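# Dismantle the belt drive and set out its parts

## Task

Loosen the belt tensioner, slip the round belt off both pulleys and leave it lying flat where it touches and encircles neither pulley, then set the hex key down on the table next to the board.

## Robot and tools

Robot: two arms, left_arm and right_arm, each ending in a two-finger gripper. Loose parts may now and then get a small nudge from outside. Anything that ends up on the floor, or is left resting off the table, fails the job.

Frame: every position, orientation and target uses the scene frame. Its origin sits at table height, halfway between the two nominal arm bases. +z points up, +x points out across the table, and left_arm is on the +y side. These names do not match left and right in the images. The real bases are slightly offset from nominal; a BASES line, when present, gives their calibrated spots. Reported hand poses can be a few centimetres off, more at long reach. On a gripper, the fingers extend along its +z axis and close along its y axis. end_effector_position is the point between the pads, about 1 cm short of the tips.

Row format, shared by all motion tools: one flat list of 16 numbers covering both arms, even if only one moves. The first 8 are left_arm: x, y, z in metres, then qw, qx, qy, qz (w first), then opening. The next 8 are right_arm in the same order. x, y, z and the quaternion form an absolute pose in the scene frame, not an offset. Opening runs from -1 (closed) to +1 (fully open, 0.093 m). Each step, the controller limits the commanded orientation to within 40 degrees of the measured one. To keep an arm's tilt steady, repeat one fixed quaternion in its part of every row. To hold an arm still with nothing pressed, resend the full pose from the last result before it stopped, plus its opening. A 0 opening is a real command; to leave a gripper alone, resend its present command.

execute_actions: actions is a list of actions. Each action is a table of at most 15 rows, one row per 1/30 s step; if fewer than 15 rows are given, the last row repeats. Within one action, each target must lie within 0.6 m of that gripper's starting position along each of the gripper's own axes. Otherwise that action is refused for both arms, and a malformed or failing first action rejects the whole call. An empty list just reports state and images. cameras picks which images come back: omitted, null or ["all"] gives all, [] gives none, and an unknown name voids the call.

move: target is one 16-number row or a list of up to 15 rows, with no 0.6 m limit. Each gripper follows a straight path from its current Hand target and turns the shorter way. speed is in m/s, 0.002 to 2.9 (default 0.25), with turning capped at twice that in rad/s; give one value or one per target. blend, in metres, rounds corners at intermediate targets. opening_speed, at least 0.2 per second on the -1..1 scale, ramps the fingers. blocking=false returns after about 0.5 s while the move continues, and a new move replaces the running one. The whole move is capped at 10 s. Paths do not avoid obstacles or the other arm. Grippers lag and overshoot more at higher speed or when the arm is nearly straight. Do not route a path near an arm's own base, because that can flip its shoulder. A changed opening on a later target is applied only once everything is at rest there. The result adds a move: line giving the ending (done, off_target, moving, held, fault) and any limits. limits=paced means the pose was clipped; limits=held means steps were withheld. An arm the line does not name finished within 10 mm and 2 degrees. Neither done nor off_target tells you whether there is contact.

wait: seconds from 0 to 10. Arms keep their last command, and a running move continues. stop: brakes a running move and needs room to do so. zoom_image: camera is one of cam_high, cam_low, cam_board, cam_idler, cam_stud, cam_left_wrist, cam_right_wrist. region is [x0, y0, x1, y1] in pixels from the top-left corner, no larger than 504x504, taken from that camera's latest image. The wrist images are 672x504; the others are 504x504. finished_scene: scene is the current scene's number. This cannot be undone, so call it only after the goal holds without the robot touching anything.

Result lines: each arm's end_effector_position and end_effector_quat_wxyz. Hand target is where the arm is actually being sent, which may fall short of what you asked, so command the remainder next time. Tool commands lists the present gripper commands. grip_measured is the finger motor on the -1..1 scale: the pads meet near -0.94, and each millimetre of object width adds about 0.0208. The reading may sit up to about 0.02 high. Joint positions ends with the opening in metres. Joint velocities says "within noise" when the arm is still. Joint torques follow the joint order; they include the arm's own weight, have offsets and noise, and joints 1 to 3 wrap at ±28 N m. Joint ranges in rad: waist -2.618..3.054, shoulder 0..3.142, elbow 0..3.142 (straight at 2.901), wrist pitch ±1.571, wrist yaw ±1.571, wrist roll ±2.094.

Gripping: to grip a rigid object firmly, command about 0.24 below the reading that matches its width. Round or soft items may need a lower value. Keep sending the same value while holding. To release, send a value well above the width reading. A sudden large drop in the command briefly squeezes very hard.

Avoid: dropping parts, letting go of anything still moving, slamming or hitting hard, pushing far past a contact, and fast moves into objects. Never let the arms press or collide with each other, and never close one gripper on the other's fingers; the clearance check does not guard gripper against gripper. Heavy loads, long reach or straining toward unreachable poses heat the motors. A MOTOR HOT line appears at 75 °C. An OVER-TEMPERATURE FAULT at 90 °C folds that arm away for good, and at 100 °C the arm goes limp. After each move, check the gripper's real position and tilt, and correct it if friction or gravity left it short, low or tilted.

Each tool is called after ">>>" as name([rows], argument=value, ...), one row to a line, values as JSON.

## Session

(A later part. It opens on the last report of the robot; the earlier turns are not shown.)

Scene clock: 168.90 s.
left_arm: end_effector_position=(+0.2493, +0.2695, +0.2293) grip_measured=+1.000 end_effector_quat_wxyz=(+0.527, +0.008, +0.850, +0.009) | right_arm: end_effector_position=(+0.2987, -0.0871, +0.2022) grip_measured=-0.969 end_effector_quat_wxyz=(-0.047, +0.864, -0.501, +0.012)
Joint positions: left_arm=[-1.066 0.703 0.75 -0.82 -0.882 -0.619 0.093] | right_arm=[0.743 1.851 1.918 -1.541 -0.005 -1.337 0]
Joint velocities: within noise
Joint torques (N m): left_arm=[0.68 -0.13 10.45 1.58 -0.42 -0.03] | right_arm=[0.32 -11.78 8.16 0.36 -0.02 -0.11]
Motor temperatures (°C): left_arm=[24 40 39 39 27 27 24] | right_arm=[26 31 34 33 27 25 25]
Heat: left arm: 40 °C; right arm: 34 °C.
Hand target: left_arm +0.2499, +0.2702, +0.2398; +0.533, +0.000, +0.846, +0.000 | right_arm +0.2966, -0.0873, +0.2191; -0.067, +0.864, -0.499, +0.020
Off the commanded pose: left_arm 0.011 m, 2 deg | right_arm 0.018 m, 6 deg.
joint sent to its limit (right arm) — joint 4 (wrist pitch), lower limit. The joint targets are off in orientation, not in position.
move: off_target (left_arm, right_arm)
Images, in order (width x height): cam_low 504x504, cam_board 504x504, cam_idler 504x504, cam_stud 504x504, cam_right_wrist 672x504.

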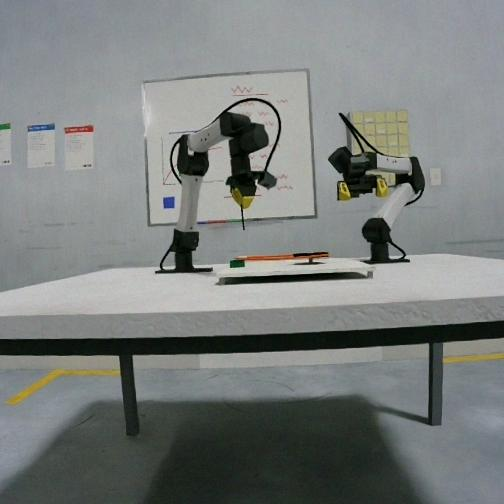

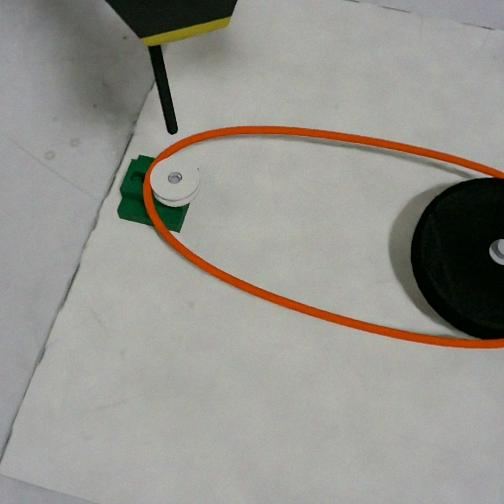

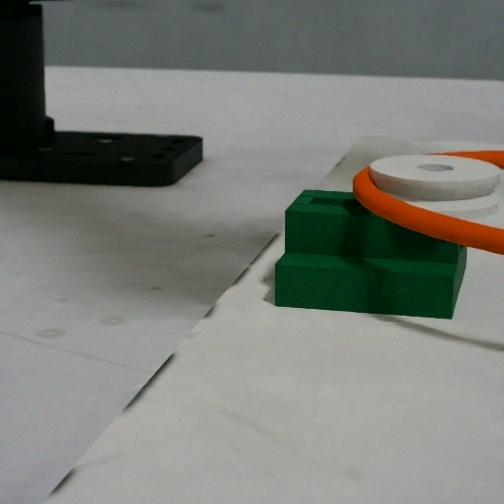

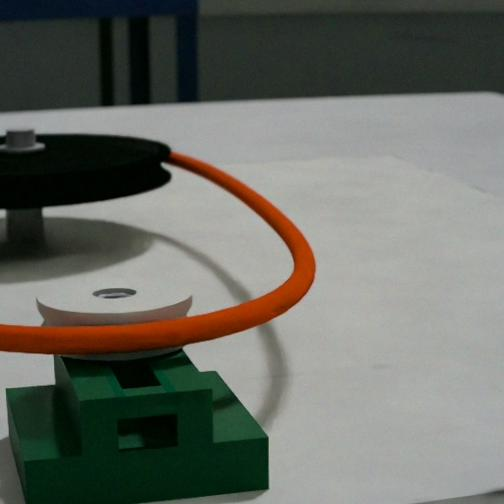

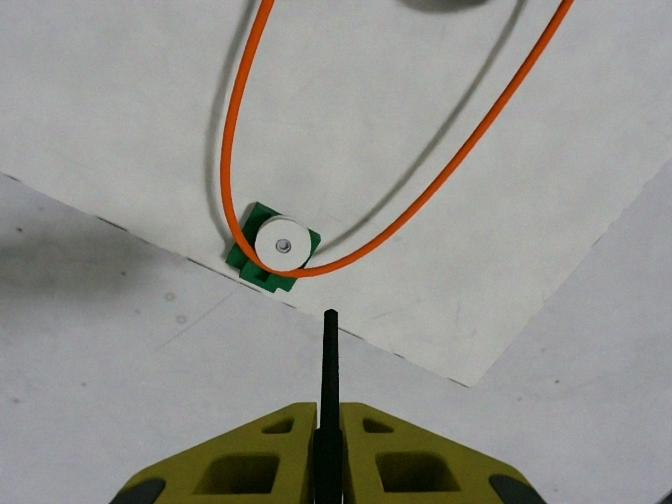

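>>> move([
  [0.25,0.27,0.24,0.533,0,0.846,0,1,0.32,-0.20,0.23,0.15,-0.45,0.86,0.1,-1],
  [0.25,0.27,0.24,0.533,0,0.846,0,1,0.31,-0.32,0.14,0.4226,0,0.9063,0,-1],
  [0.25,0.27,0.24,0.533,0,0.846,0,1,0.31,-0.33,0.07,0.4226,0,0.9063,0,-1],
], speed=[0.2,0.2,0.1], blend=[0.04,0.02,0], cameras=["cam_low","cam_high","cam_right_wrist"])

>>> zoom_image(camera="cam_low", region=[110, 190, 240, 310])

>>> zoom_image(camera="cam_high", region=[290, 180, 420, 300])

Scene clock: 178.17 s.
left_arm: end_effector_position=(+0.2493, +0.2695, +0.2293) grip_measured=+1.000 end_effector_quat_wxyz=(+0.527, +0.008, +0.850, +0.009) | right_arm: end_effector_position=(+0.3083, -0.3296, +0.0714) grip_measured=-0.967 end_effector_quat_wxyz=(+0.416, +0.004, +0.909, -0.001)
Joint positions: left_arm=[-1.066 0.703 0.75 -0.82 -0.882 -0.619 0.093] | right_arm=[0.011 0.86 0.282 -0.135 0.023 0.022 0]
Joint velocities: within noise
Joint torques (N m): left_arm=[0.7 -0.12 10.44 1.59 -0.42 -0.03] | right_arm=[-0.73 -0.83 5.59 1.98 -0.11 -0.32]
Motor temperatures (°C): left_arm=[24 38 40 38 27 27 24] | right_arm=[26 31 34 33 27 25 26]
Heat: left arm: 40 °C; right arm: 34 °C.
Hand target: left_arm +0.2499, +0.2702, +0.2398; +0.533, +0.000, +0.846, +0.000 | right_arm +0.3098, -0.3300, +0.0701; +0.422, +0.000, +0.906, +0.000
Off the commanded pose: left_arm 0.011 m, 2 deg | right_arm 0.002 m, 1 deg.
move: off_target (left_arm)
Images, in order (width x height): cam_high 504x504, cam_low 504x504, cam_right_wrist 672x504.

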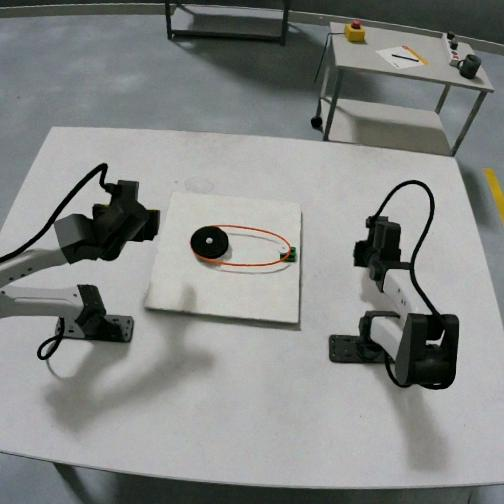

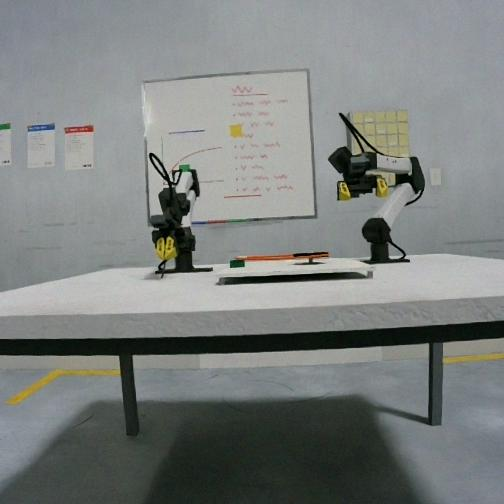

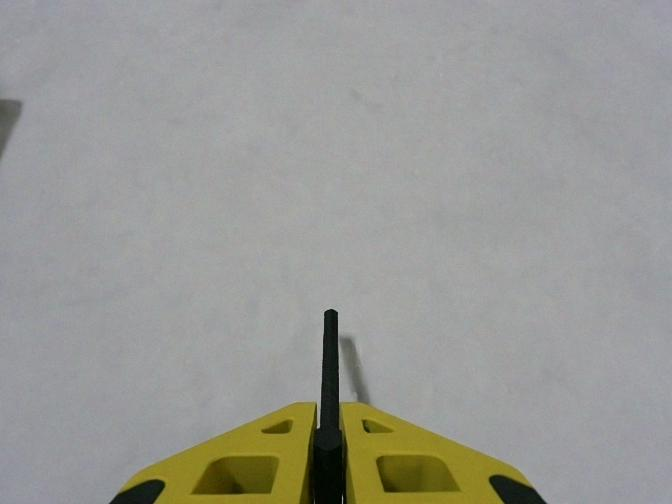

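Scaled by 3.877 from the camera's 504x504 image, which has a finer 720x720 frame.

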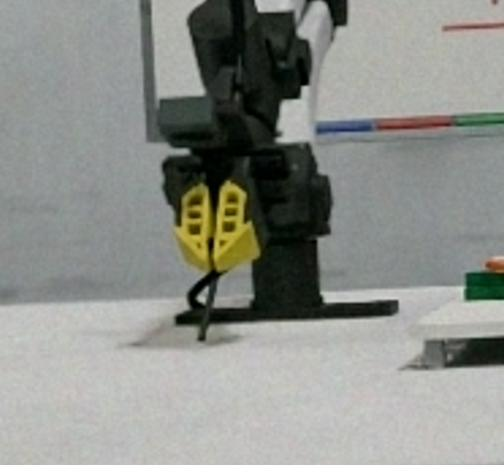

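Scaled by 3.877 from the camera's 504x504 image, which has a finer 720x720 frame.

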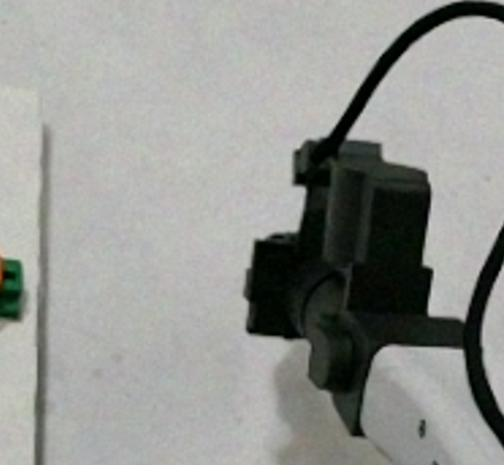

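>>> move([
  [0.25,0.27,0.24,0.533,0,0.846,0,1,0.31,-0.33,0.042,0.4226,0,0.9063,0,-1],
  [0.25,0.27,0.24,0.533,0,0.846,0,1,0.31,-0.33,0.028,0.4226,0,0.9063,0,-1],
], speed=0.03, cameras=["cam_low","cam_high","cam_right_wrist"])

>>> zoom_image(camera="cam_low", region=[110, 190, 240, 310])

Scene clock: 180.37 s.
left_arm: end_effector_position=(+0.2493, +0.2695, +0.2293) grip_measured=+1.000 end_effector_quat_wxyz=(+0.527, +0.008, +0.850, +0.009) | right_arm: end_effector_position=(+0.3256, -0.3290, +0.0539) grip_measured=-0.967 end_effector_quat_wxyz=(+0.464, +0.004, +0.886, +0.001)
Joint positions: left_arm=[-1.066 0.703 0.75 -0.82 -0.882 -0.619 0.093] | right_arm=[0.011 1.02 0.16 0.254 0.022 0.021 0]
Joint velocities: within noise
Joint torques (N m): left_arm=[0.68 -0.1 10.51 1.59 -0.41 -0.04] | right_arm=[-0.85 -0.23 3.77 1.35 -0.11 -0.31]
Motor temperatures (°C): left_arm=[24 38 40 38 27 27 24] | right_arm=[26 31 34 34 27 25 26]
Heat: left arm: 40 °C; right arm: 34 °C.
Hand target: left_arm +0.2499, +0.2702, +0.2398; +0.533, +0.000, +0.846, +0.000 | right_arm +0.3092, -0.3298, +0.0292; +0.423, +0.000, +0.906, +0.000
Off the commanded pose: left_arm 0.011 m, 2 deg | right_arm 0.030 m, 5 deg.
move: off_target (left_arm, right_arm)
Images, in order (width x height): cam_high 504x504, cam_low 504x504, cam_right_wrist 672x504.

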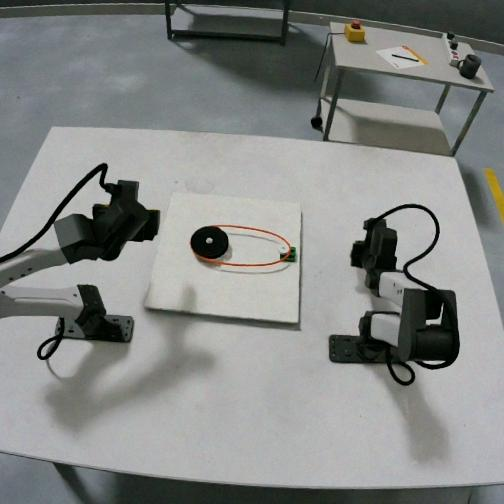

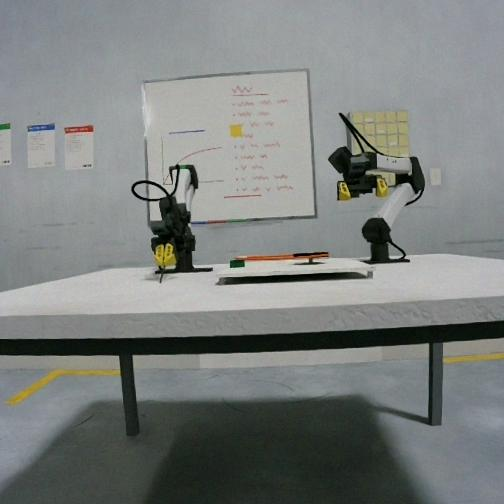

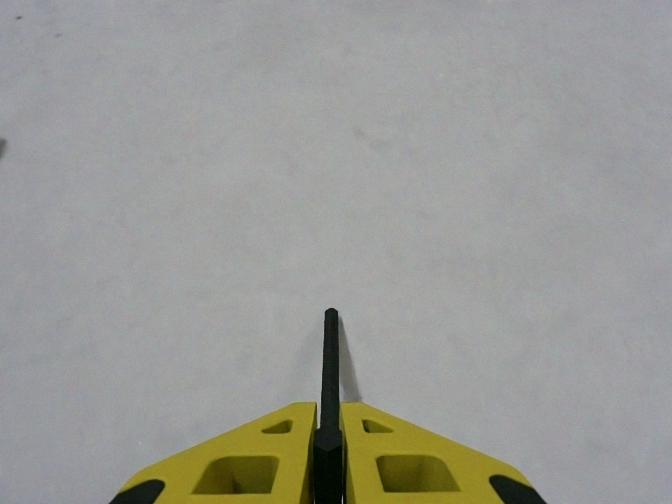

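Scaled by 3.877 from the camera's 504x504 image, which has a finer 720x720 frame.

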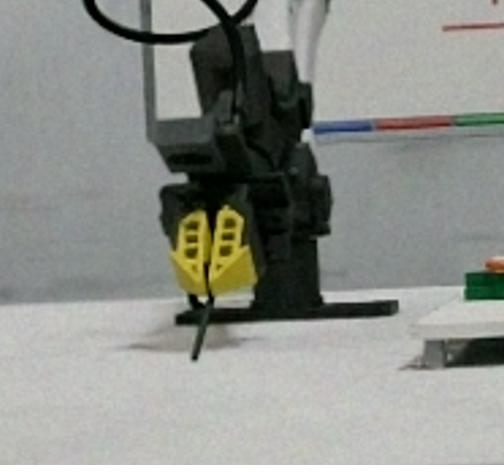

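>>> move([
  [0.25,0.27,0.24,0.533,0,0.846,0,1,0.315,-0.33,0.06,0.4617,0,0.887,0,-1],
  [0.25,0.27,0.24,0.533,0,0.846,0,1,0.313,-0.33,0.04,0.6088,0,0.7934,0,-1],
  [0.25,0.27,0.24,0.533,0,0.846,0,1,0.313,-0.33,0.025,0.6088,0,0.7934,0,-1],
], speed=[0.1,0.1,0.05], blend=[0.01,0.01,0], cameras=["cam_low","cam_high","cam_right_wrist"])

>>> zoom_image(camera="cam_low", region=[110, 190, 240, 310])

Scene clock: 184.20 s.
left_arm: end_effector_position=(+0.2493, +0.2695, +0.2293) grip_measured=+1.000 end_effector_quat_wxyz=(+0.527, +0.008, +0.850, +0.009) | right_arm: end_effector_position=(+0.3279, -0.3289, +0.0463) grip_measured=-0.967 end_effector_quat_wxyz=(+0.529, +0.004, +0.848, +0.002)
Joint positions: left_arm=[-1.066 0.703 0.75 -0.82 -0.882 -0.619 0.093] | right_arm=[0.011 1.217 0.006 0.756 0.021 0.02 0]
Joint velocities: within noise
Joint torques (N m): left_arm=[0.66 -0.13 10.5 1.59 -0.41 -0.03] | right_arm=[-0.23 -0.7 3.63 1.45 0.02 -0.24]
Motor temperatures (°C): left_arm=[24 37 41 38 27 27 23] | right_arm=[26 30 33 34 27 25 26]
Heat: left arm: 41 °C; right arm: 34 °C.
Hand target: left_arm +0.2499, +0.2702, +0.2398; +0.533, +0.000, +0.846, +0.000 | right_arm +0.3157, -0.3299, +0.0256; +0.494, +0.002, +0.870, -0.002
Off the commanded pose: left_arm 0.011 m, 2 deg | right_arm 0.026 m, 11 deg.
joint sent to its limit (right arm) — joint 3 (elbow), lower limit, where the elbow is as bent as it goes. The joint targets are off in orientation, not in position.
move: off_target (left_arm, right_arm); blend cut to 0.0075 m at target 2
Images, in order (width x height): cam_high 504x504, cam_low 504x504, cam_right_wrist 672x504.

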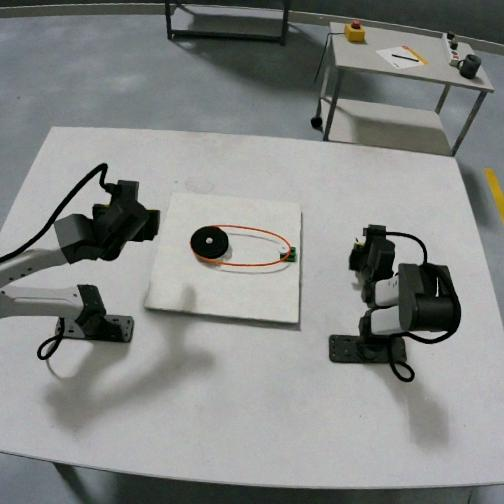

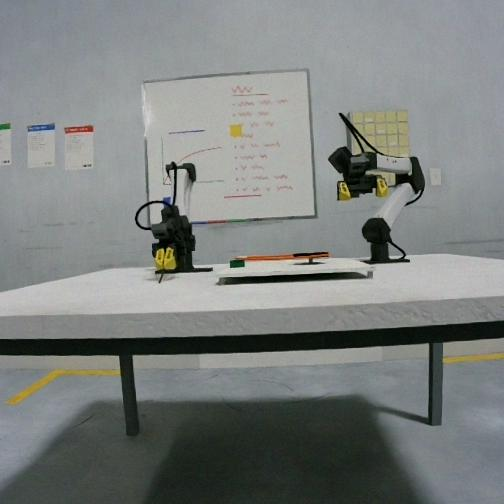

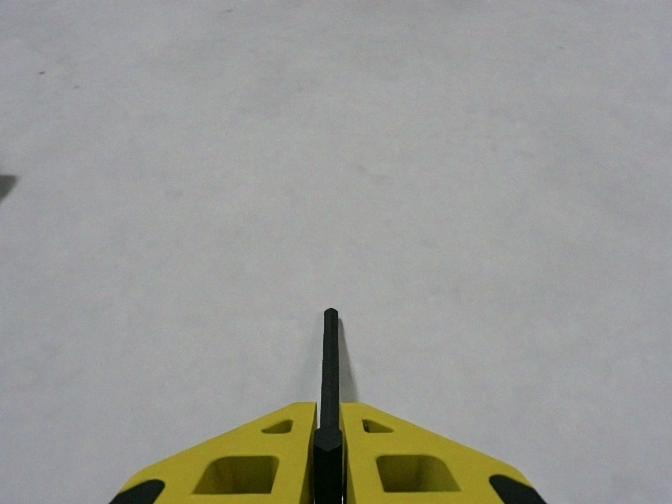

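Scaled by 3.877 from the camera's 504x504 image, which has a finer 720x720 frame.

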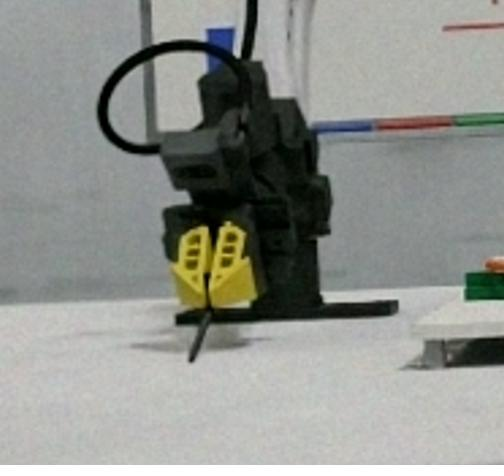

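>>> move([
  [0.25,0.27,0.24,0.533,0,0.846,0,1,0.36,-0.33,0.06,0.5736,0,0.8192,0,-1],
  [0.25,0.27,0.24,0.533,0,0.846,0,1,0.41,-0.33,0.04,0.6088,0,0.7934,0,-1],
  [0.25,0.27,0.24,0.533,0,0.846,0,1,0.41,-0.33,0.022,0.6088,0,0.7934,0,-1],
], speed=[0.1,0.1,0.05], blend=[0.01,0.01,0], cameras=["cam_low","cam_high","cam_right_wrist"])

>>> zoom_image(camera="cam_low", region=[110, 190, 240, 310])

Scene clock: 186.63 s.
left_arm: end_effector_position=(+0.2493, +0.2695, +0.2293) grip_measured=+1.000 end_effector_quat_wxyz=(+0.527, +0.008, +0.850, +0.009) | right_arm: end_effector_position=(+0.4095, -0.3285, +0.0127) grip_measured=-0.967 end_effector_quat_wxyz=(+0.568, +0.006, +0.823, +0.003)
Joint positions: left_arm=[-1.066 0.703 0.75 -0.82 -0.882 -0.619 0.093] | right_arm=[0.006 2.023 0.245 1.415 0.018 0.019 0]
Joint velocities: within noise
Joint torques (N m): left_arm=[0.68 -0.14 10.51 1.58 -0.41 -0.03] | right_arm=[-0.69 -0.62 0.64 3.53 -0.06 -0.31]
Motor temperatures (°C): left_arm=[24 37 41 38 27 27 23] | right_arm=[26 30 33 35 27 25 26]
Heat: left arm: 41 °C; right arm: 35 °C.
Hand target: left_arm +0.2499, +0.2702, +0.2398; +0.533, +0.000, +0.846, +0.000 | right_arm +0.4092, -0.3300, +0.0227; +0.600, +0.000, +0.800, -0.001
Off the commanded pose: left_arm 0.011 m, 2 deg | right_arm 0.009 m, 6 deg.
joint sent to its limit (right arm) — joint 4 (wrist pitch), upper limit. The joint targets still meet the commanded pose.
move: off_target (left_arm, right_arm); blend cut to 0.009 m at target 2
Images, in order (width x height): cam_high 504x504, cam_low 504x504, cam_right_wrist 672x504.

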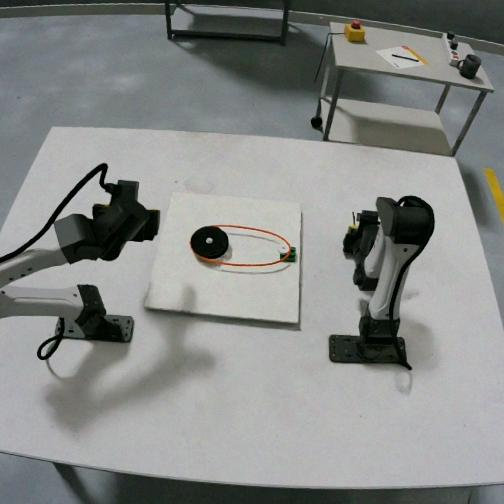

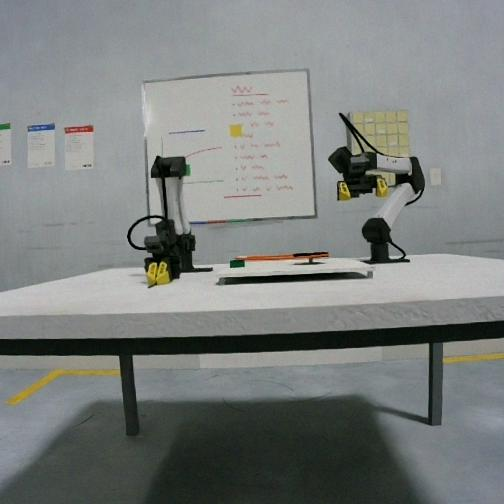

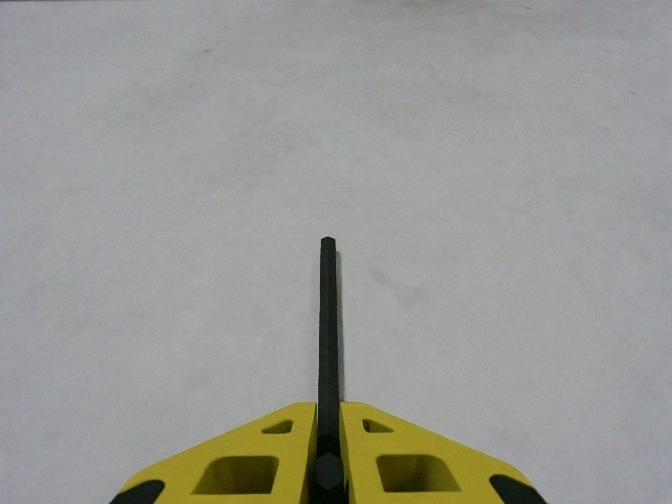

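Scaled by 3.877 from the camera's 504x504 image, which has a finer 720x720 frame.

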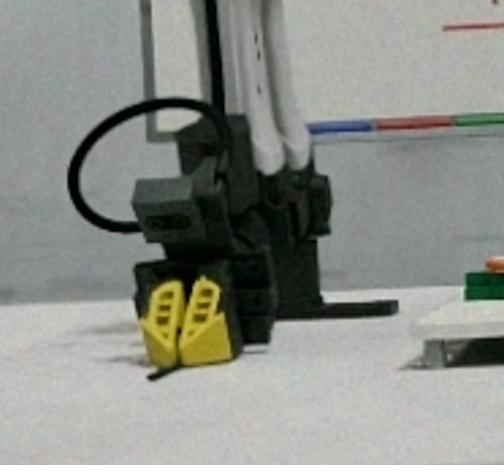

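>>> move(target=[0.25,0.27,0.24,0.533,0,0.846,0,1,0.41,-0.33,0.022,0.600,0,0.800,0,-0.6], opening_speed=0.4, cameras=["cam_low","cam_high","cam_right_wrist"])

>>> zoom_image(camera="cam_low", region=[110, 190, 240, 310])

>>> zoom_image(camera="cam_high", region=[290, 180, 420, 300])

Scene clock: 188.10 s.
left_arm: end_effector_position=(+0.2493, +0.2695, +0.2293) grip_measured=+1.000 end_effector_quat_wxyz=(+0.527, +0.008, +0.850, +0.009) | right_arm: end_effector_position=(+0.4091, -0.3210, +0.0119) grip_measured=-0.602 end_effector_quat_wxyz=(+0.566, -0.017, +0.824, +0.012)
Joint positions: left_arm=[-1.066 0.703 0.75 -0.82 -0.882 -0.619 0.093] | right_arm=[0.008 2.023 0.245 1.411 -0.022 -0.007 0.016]
Joint velocities: within noise
Joint torques (N m): left_arm=[0.69 -0.14 10.45 1.59 -0.42 -0.03] | right_arm=[-1.05 -2.7 0.68 3.24 0.22 -0.05]
Motor temperatures (°C): left_arm=[24 37 41 38 27 27 23] | right_arm=[26 30 33 36 27 25 26]
Heat: left arm: 41 °C; right arm: 36 °C.
Hand target: left_arm +0.2499, +0.2702, +0.2398; +0.533, +0.000, +0.846, +0.000 | right_arm +0.4095, -0.3298, +0.0224; +0.595, +0.000, +0.804, +0.001
Off the commanded pose: left_arm 0.011 m, 2 deg | right_arm 0.014 m, 5 deg.
move: off_target (left_arm, right_arm)
Images, in order (width x height): cam_high 504x504, cam_low 504x504, cam_right_wrist 672x504.

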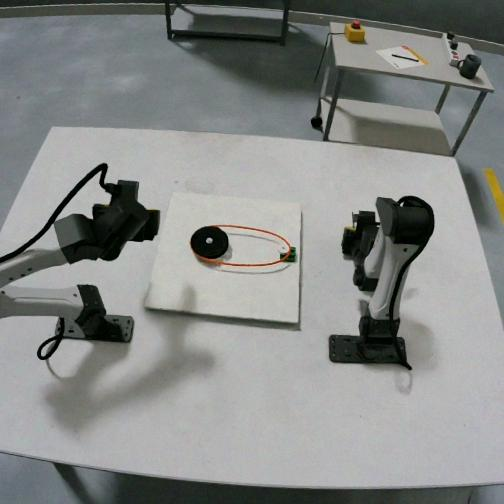

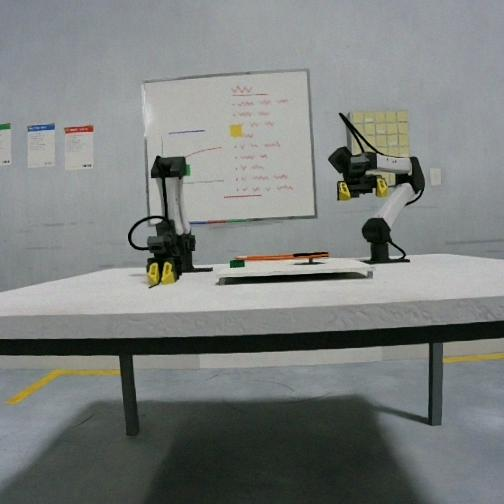

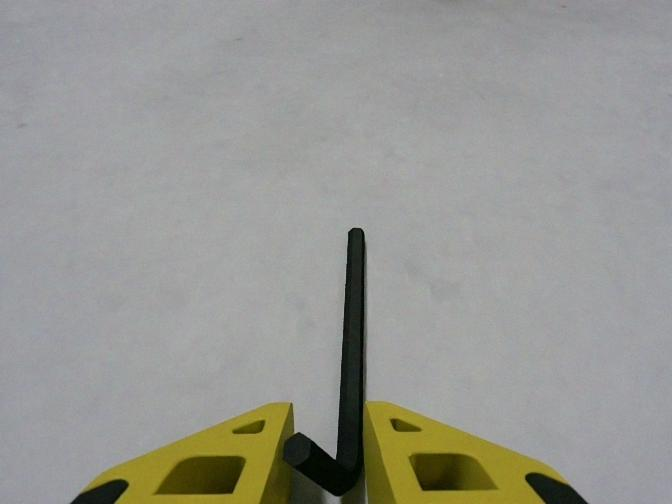

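Scaled by 3.877 from the camera's 504x504 image, which has a finer 720x720 frame.

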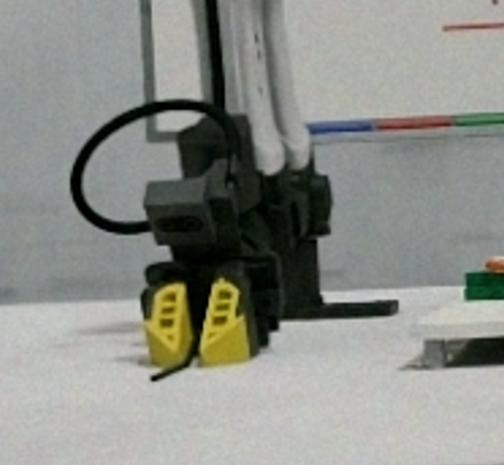

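Scaled by 3.877 from the camera's 504x504 image, which has a finer 720x720 frame.

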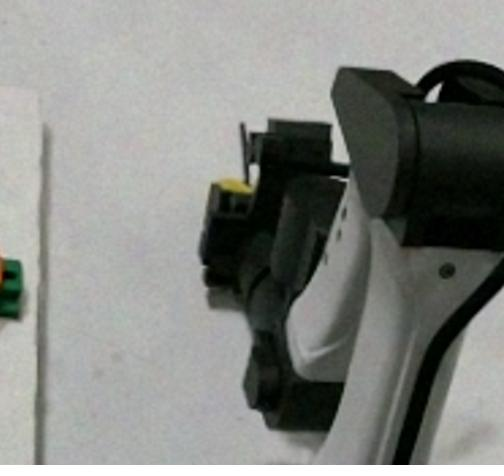

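>>> move([
  [0.25,0.27,0.24,0.533,0,0.846,0,1,0.41,-0.33,0.022,0.600,0,0.800,0,0.1],
  [0.25,0.27,0.24,0.533,0,0.846,0,1,0.345,-0.33,0.06,0.55,0,0.835,0,0.1],
  [0.25,0.27,0.24,0.533,0,0.846,0,1,0.30,-0.33,0.16,0.50,0,0.866,0,0.1],
], opening_speed=0.5, speed=[0.1,0.08,0.2], blend=[0,0.02,0], cameras=["cam_low","cam_high","cam_right_wrist"])

>>> zoom_image(camera="cam_low", region=[110, 220, 240, 310])

>>> zoom_image(camera="cam_high", region=[290, 180, 420, 300])

Scene clock: 192.73 s.
left_arm: end_effector_position=(+0.2493, +0.2695, +0.2293) grip_measured=+1.000 end_effector_quat_wxyz=(+0.527, +0.008, +0.850, +0.009) | right_arm: end_effector_position=(+0.2961, -0.3278, +0.1432) grip_measured=+0.099 end_effector_quat_wxyz=(+0.486, -0.010, +0.874, +0.002)
Joint positions: left_arm=[-1.066 0.703 0.75 -0.82 -0.882 -0.619 0.093] | right_arm=[0.006 0.58 0.391 -0.368 0.002 -0.006 0.05]
Joint velocities: within noise
Joint torques (N m): left_arm=[0.66 -0.12 10.5 1.59 -0.42 -0.03] | right_arm=[-0.2 0.23 10.51 1.79 0.12 -0.03]
Motor temperatures (°C): left_arm=[24 36 41 38 27 27 23] | right_arm=[26 30 33 38 27 25 25]
Heat: left arm: 41 °C; right arm: 38 °C.
Hand target: left_arm +0.2499, +0.2702, +0.2398; +0.533, +0.000, +0.846, +0.000 | right_arm +0.2998, -0.3299, +0.1599; +0.500, +0.000, +0.866, +0.000
Off the commanded pose: left_arm 0.011 m, 2 deg | right_arm 0.017 m, 2 deg.
move: off_target (left_arm, right_arm)
Images, in order (width x height): cam_high 504x504, cam_low 504x504, cam_right_wrist 672x504.

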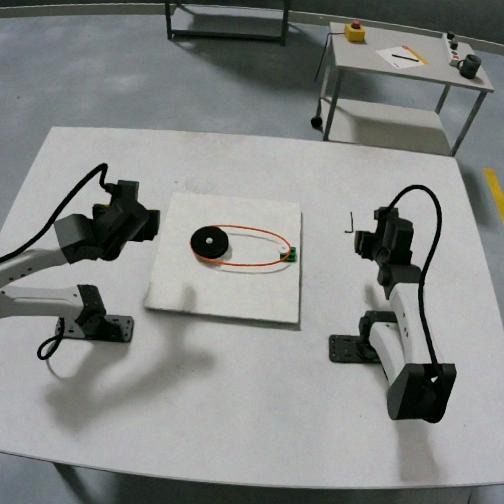

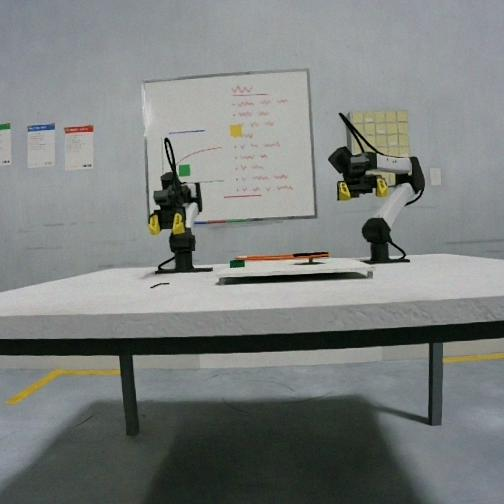

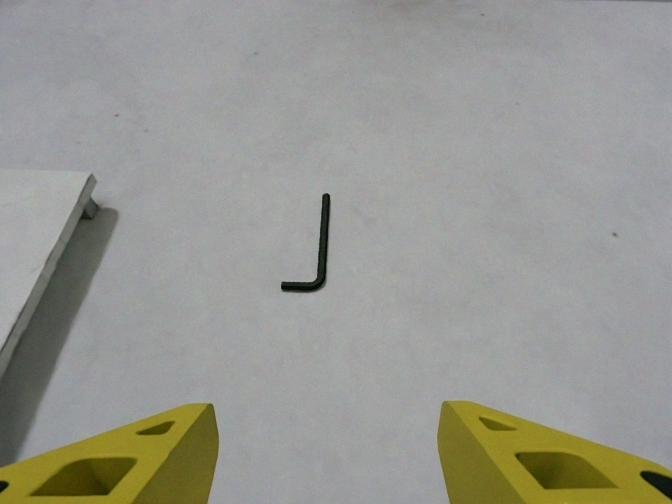

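Scaled by 3.877 from the camera's 504x504 image, which has a finer 720x720 frame.

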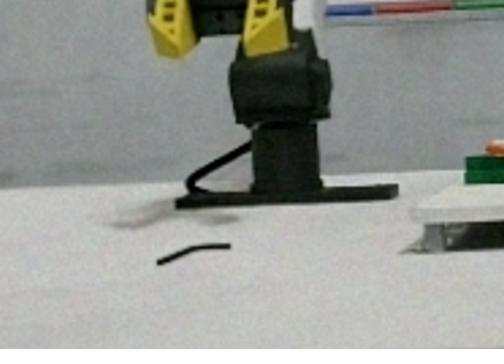

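Scaled by 3.877 from the camera's 504x504 image, which has a finer 720x720 frame.

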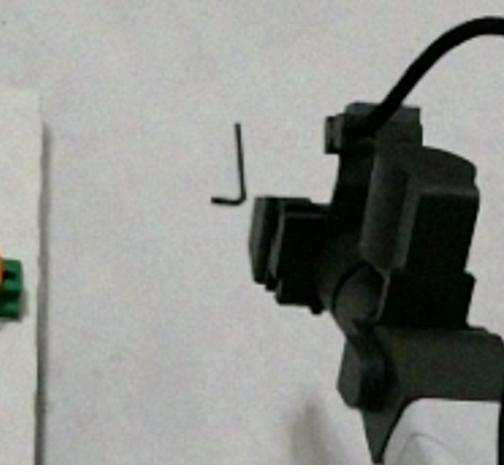

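>>> move([
  [0.25,0.27,0.24,0.533,0,0.846,0,1,0.27,-0.22,0.20,0,0.559,0.829,0,0],
  [0.25,0.27,0.24,0.533,0,0.846,0,1,0.2555,-0.067,0.13,0,0.559,0.829,0,0],
], speed=0.25, blend=0.03, cameras=["cam_low","cam_high","cam_right_wrist","cam_board","cam_stud"])

>>> zoom_image(camera="cam_low", region=[200, 190, 350, 300])

>>> zoom_image(camera="cam_high", region=[170, 180, 320, 330])

Scene clock: 197.57 s.
left_arm: end_effector_position=(+0.2493, +0.2695, +0.2293) grip_measured=+1.000 end_effector_quat_wxyz=(+0.527, +0.008, +0.850, +0.009) | right_arm: end_effector_position=(+0.2476, -0.0752, +0.1248) grip_measured=+0.001 end_effector_quat_wxyz=(-0.005, +0.552, +0.833, -0.019)
Joint positions: left_arm=[-1.066 0.703 0.75 -0.82 -0.882 -0.619 0.093] | right_arm=[0.874 1.83 1.583 -1.362 -0.007 2.056 0.045]
Joint velocities: within noise
Joint torques (N m): left_arm=[0.69 -0.14 10.5 1.58 -0.42 -0.03] | right_arm=[-0.05 -8.53 8.27 0.32 0.08 0.03]
Motor temperatures (°C): left_arm=[24 36 42 38 27 27 23] | right_arm=[26 29 34 37 27 25 25]
Heat: left arm: 42 °C; right arm: 37 °C.
Hand target: left_arm +0.2499, +0.2702, +0.2398; +0.533, +0.000, +0.846, +0.000 | right_arm +0.2553, -0.0673, +0.1302; +0.000, +0.559, +0.829, +0.000
Off the commanded pose: left_arm 0.011 m, 2 deg | right_arm 0.013 m, 2 deg.
move: off_target (left_arm, right_arm)
Images, in order (width x height): cam_high 504x504, cam_low 504x504, cam_board 504x504, cam_stud 504x504, cam_right_wrist 672x504.

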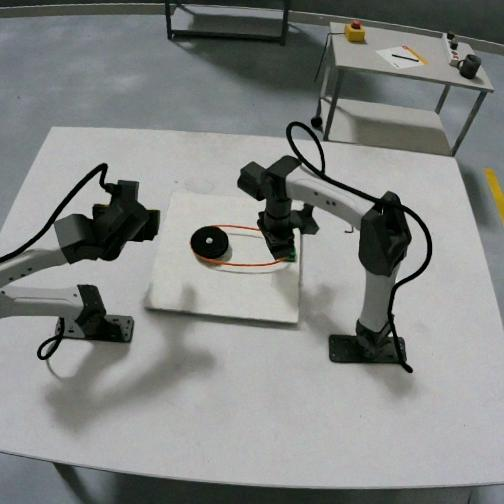

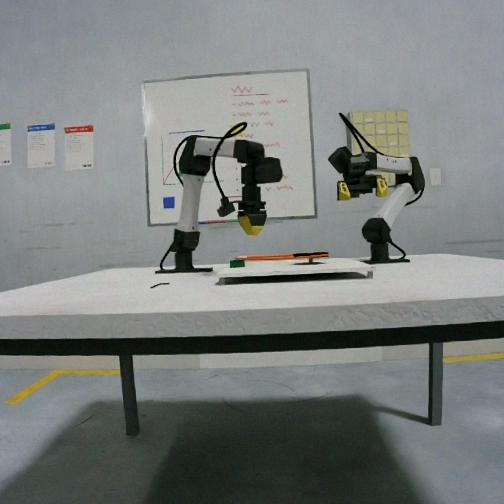

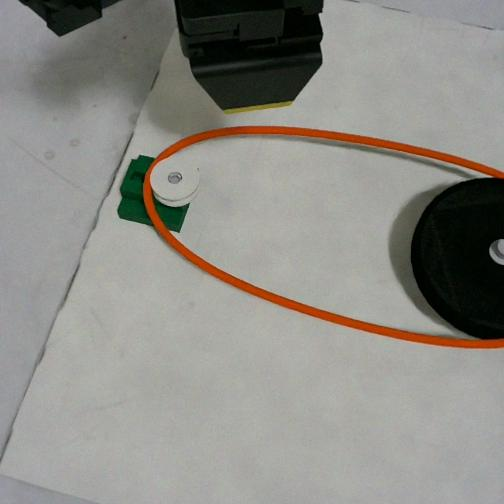

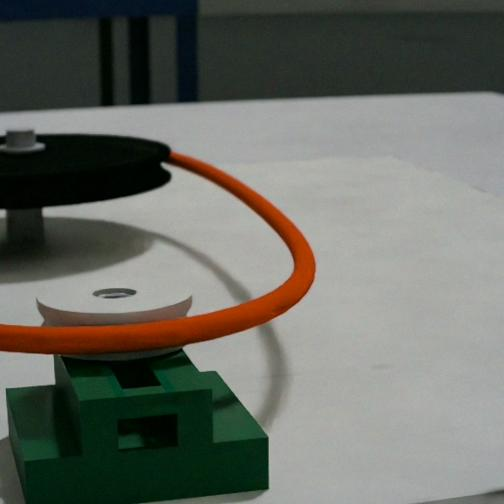

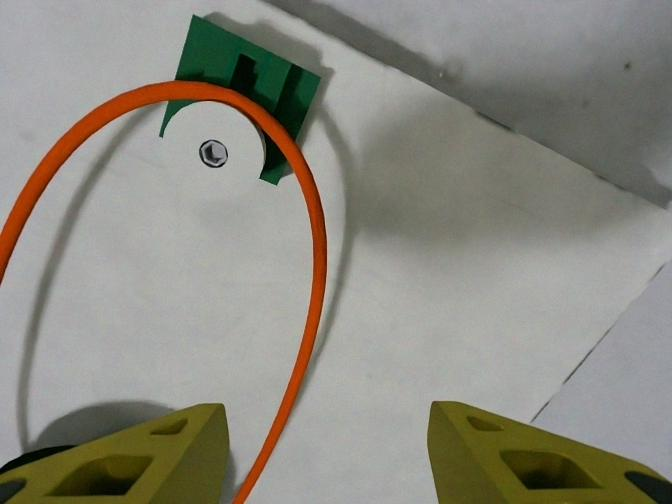

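Scaled by 3.360 from the camera's 504x504 image, which has a finer 720x720 frame.

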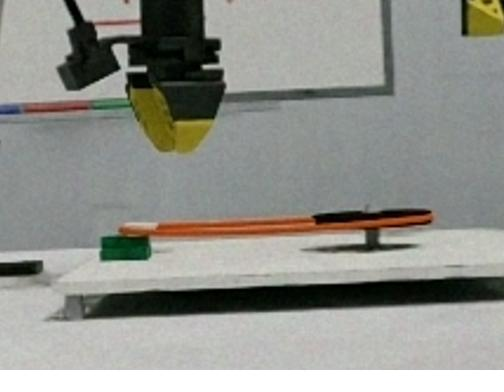

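Scaled by 3.360 from the camera's 504x504 image, which has a finer 720x720 frame.

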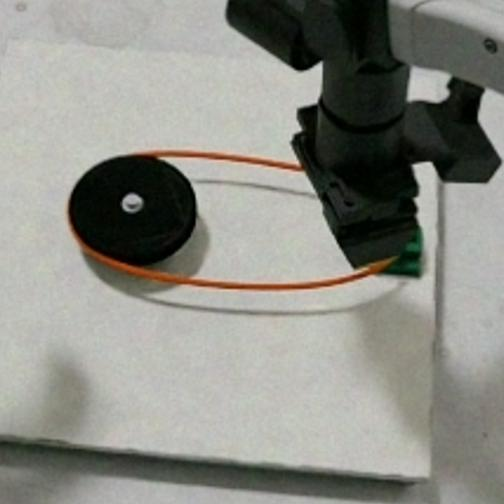

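>>> move(target=[0.25,0.27,0.24,0.533,0,0.846,0,1,0.2555,-0.067,0.075,0,0.559,0.829,0,0], speed=0.15, cameras=["cam_low","cam_right_wrist","cam_stud"])

>>> zoom_image(camera="cam_low", region=[200, 190, 350, 300])

Scene clock: 199.07 s.
left_arm: end_effector_position=(+0.2493, +0.2695, +0.2293) grip_measured=+1.000 end_effector_quat_wxyz=(+0.527, +0.008, +0.850, +0.009) | right_arm: end_effector_position=(+0.2547, -0.0664, +0.0809) grip_measured=+0.001 end_effector_quat_wxyz=(-0.003, +0.553, +0.833, +0.003)
Joint positions: left_arm=[-1.066 0.703 0.75 -0.82 -0.882 -0.619 0.093] | right_arm=[0.874 1.849 1.433 -1.15 -0.007 2.057 0.045]
Joint velocities: within noise
Joint torques (N m): left_arm=[0.69 -0.12 10.5 1.58 -0.41 -0.03] | right_arm=[-0.24 -8.75 4.53 0.4 0.1 0.02]
Motor temperatures (°C): left_arm=[24 36 42 38 27 27 23] | right_arm=[26 30 34 37 27 25 25]
Heat: left arm: 42 °C; right arm: 37 °C.
Hand target: left_arm +0.2499, +0.2702, +0.2398; +0.533, +0.000, +0.846, +0.000 | right_arm +0.2555, -0.0671, +0.0751; +0.000, +0.559, +0.829, +0.000
Off the commanded pose: left_arm 0.011 m, 2 deg | right_arm 0.006 m, 1 deg.
move: off_target (left_arm)
Images, in order (width x height): cam_low 504x504, cam_stud 504x504, cam_right_wrist 672x504.

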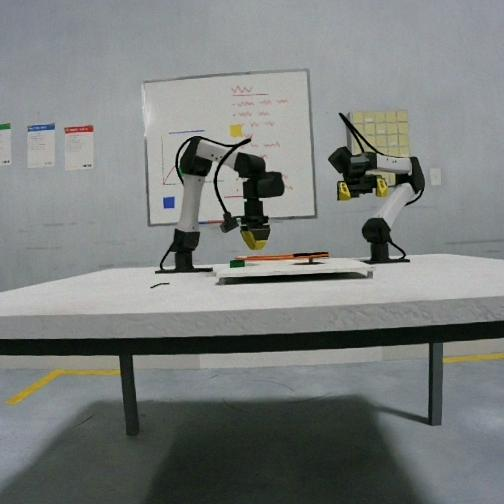

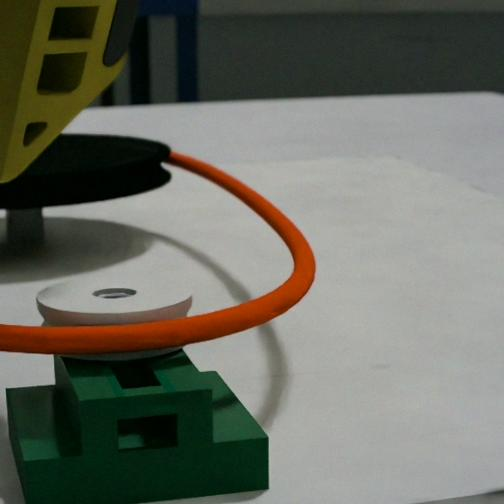

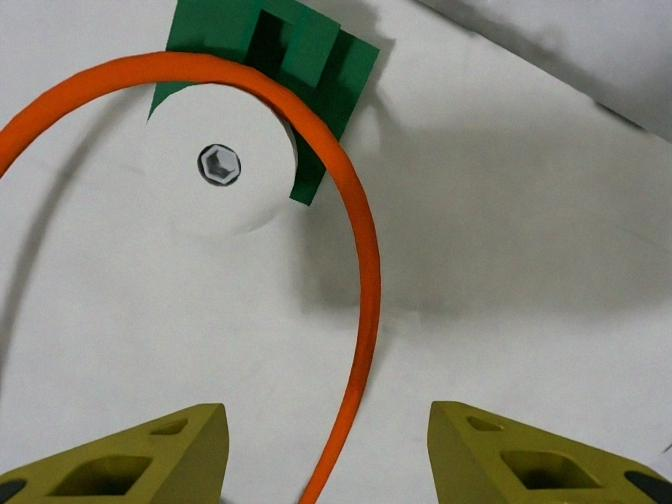

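Scaled by 3.360 from the camera's 504x504 image, which has a finer 720x720 frame.

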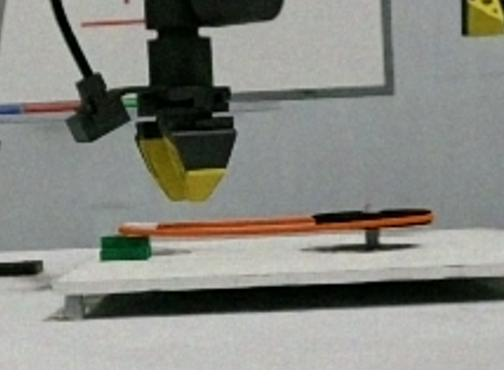

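>>> move([
  [0.25,0.27,0.24,0.533,0,0.846,0,1,0.247,-0.070,0.075,0,0.559,0.829,0,0],
  [0.25,0.27,0.24,0.533,0,0.846,0,1,0.247,-0.070,0.047,0,0.559,0.829,0,0],
], speed=0.12, cameras=["cam_low","cam_right_wrist","cam_stud"])

>>> zoom_image(camera="cam_low", region=[200, 190, 350, 300])

Scene clock: 200.50 s.
left_arm: end_effector_position=(+0.2493, +0.2695, +0.2293) grip_measured=+1.000 end_effector_quat_wxyz=(+0.527, +0.008, +0.850, +0.009) | right_arm: end_effector_position=(+0.2486, -0.0701, +0.0527) grip_measured=+0.001 end_effector_quat_wxyz=(-0.003, +0.556, +0.832, +0.003)
Joint positions: left_arm=[-1.066 0.703 0.75 -0.82 -0.882 -0.619 0.093] | right_arm=[0.881 1.849 1.318 -1.035 -0.007 2.071 0.045]
Joint velocities: within noise
Joint torques (N m): left_arm=[0.66 -0.13 10.48 1.59 -0.41 -0.02] | right_arm=[0.44 -8.64 4.34 0.43 0.08 -0.01]
Motor temperatures (°C): left_arm=[24 36 42 38 27 27 23] | right_arm=[26 30 34 36 27 25 25]
Heat: left arm: 42 °C; right arm: 36 °C.
Hand target: left_arm +0.2499, +0.2702, +0.2398; +0.533, +0.000, +0.846, +0.000 | right_arm +0.2469, -0.0700, +0.0472; +0.000, +0.559, +0.829, +0.000
Off the commanded pose: left_arm 0.011 m, 2 deg | right_arm 0.006 m, 1 deg.
move: off_target (left_arm)
Images, in order (width x height): cam_low 504x504, cam_stud 504x504, cam_right_wrist 672x504.

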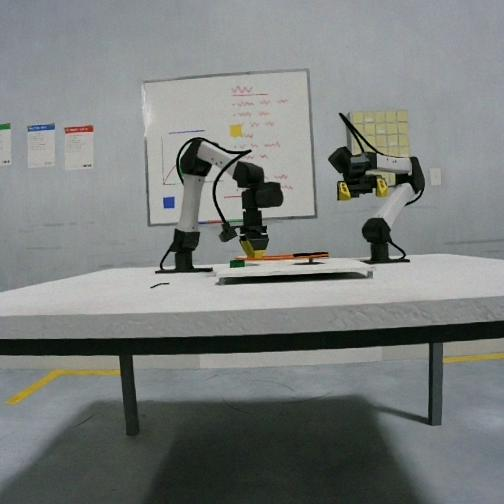

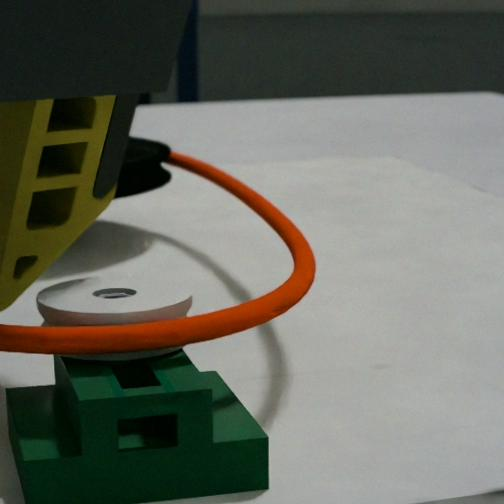

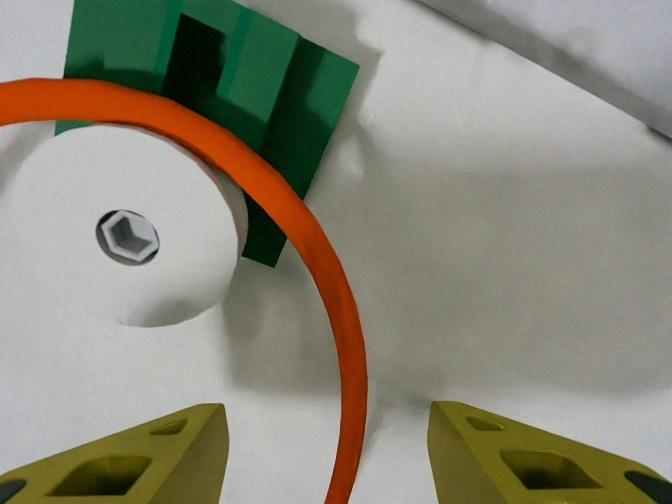

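Scaled by 3.360 from the camera's 504x504 image, which has a finer 720x720 frame.

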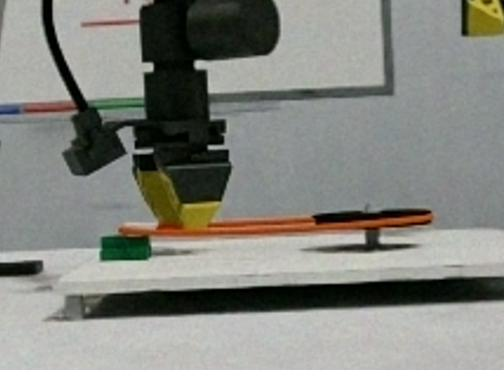

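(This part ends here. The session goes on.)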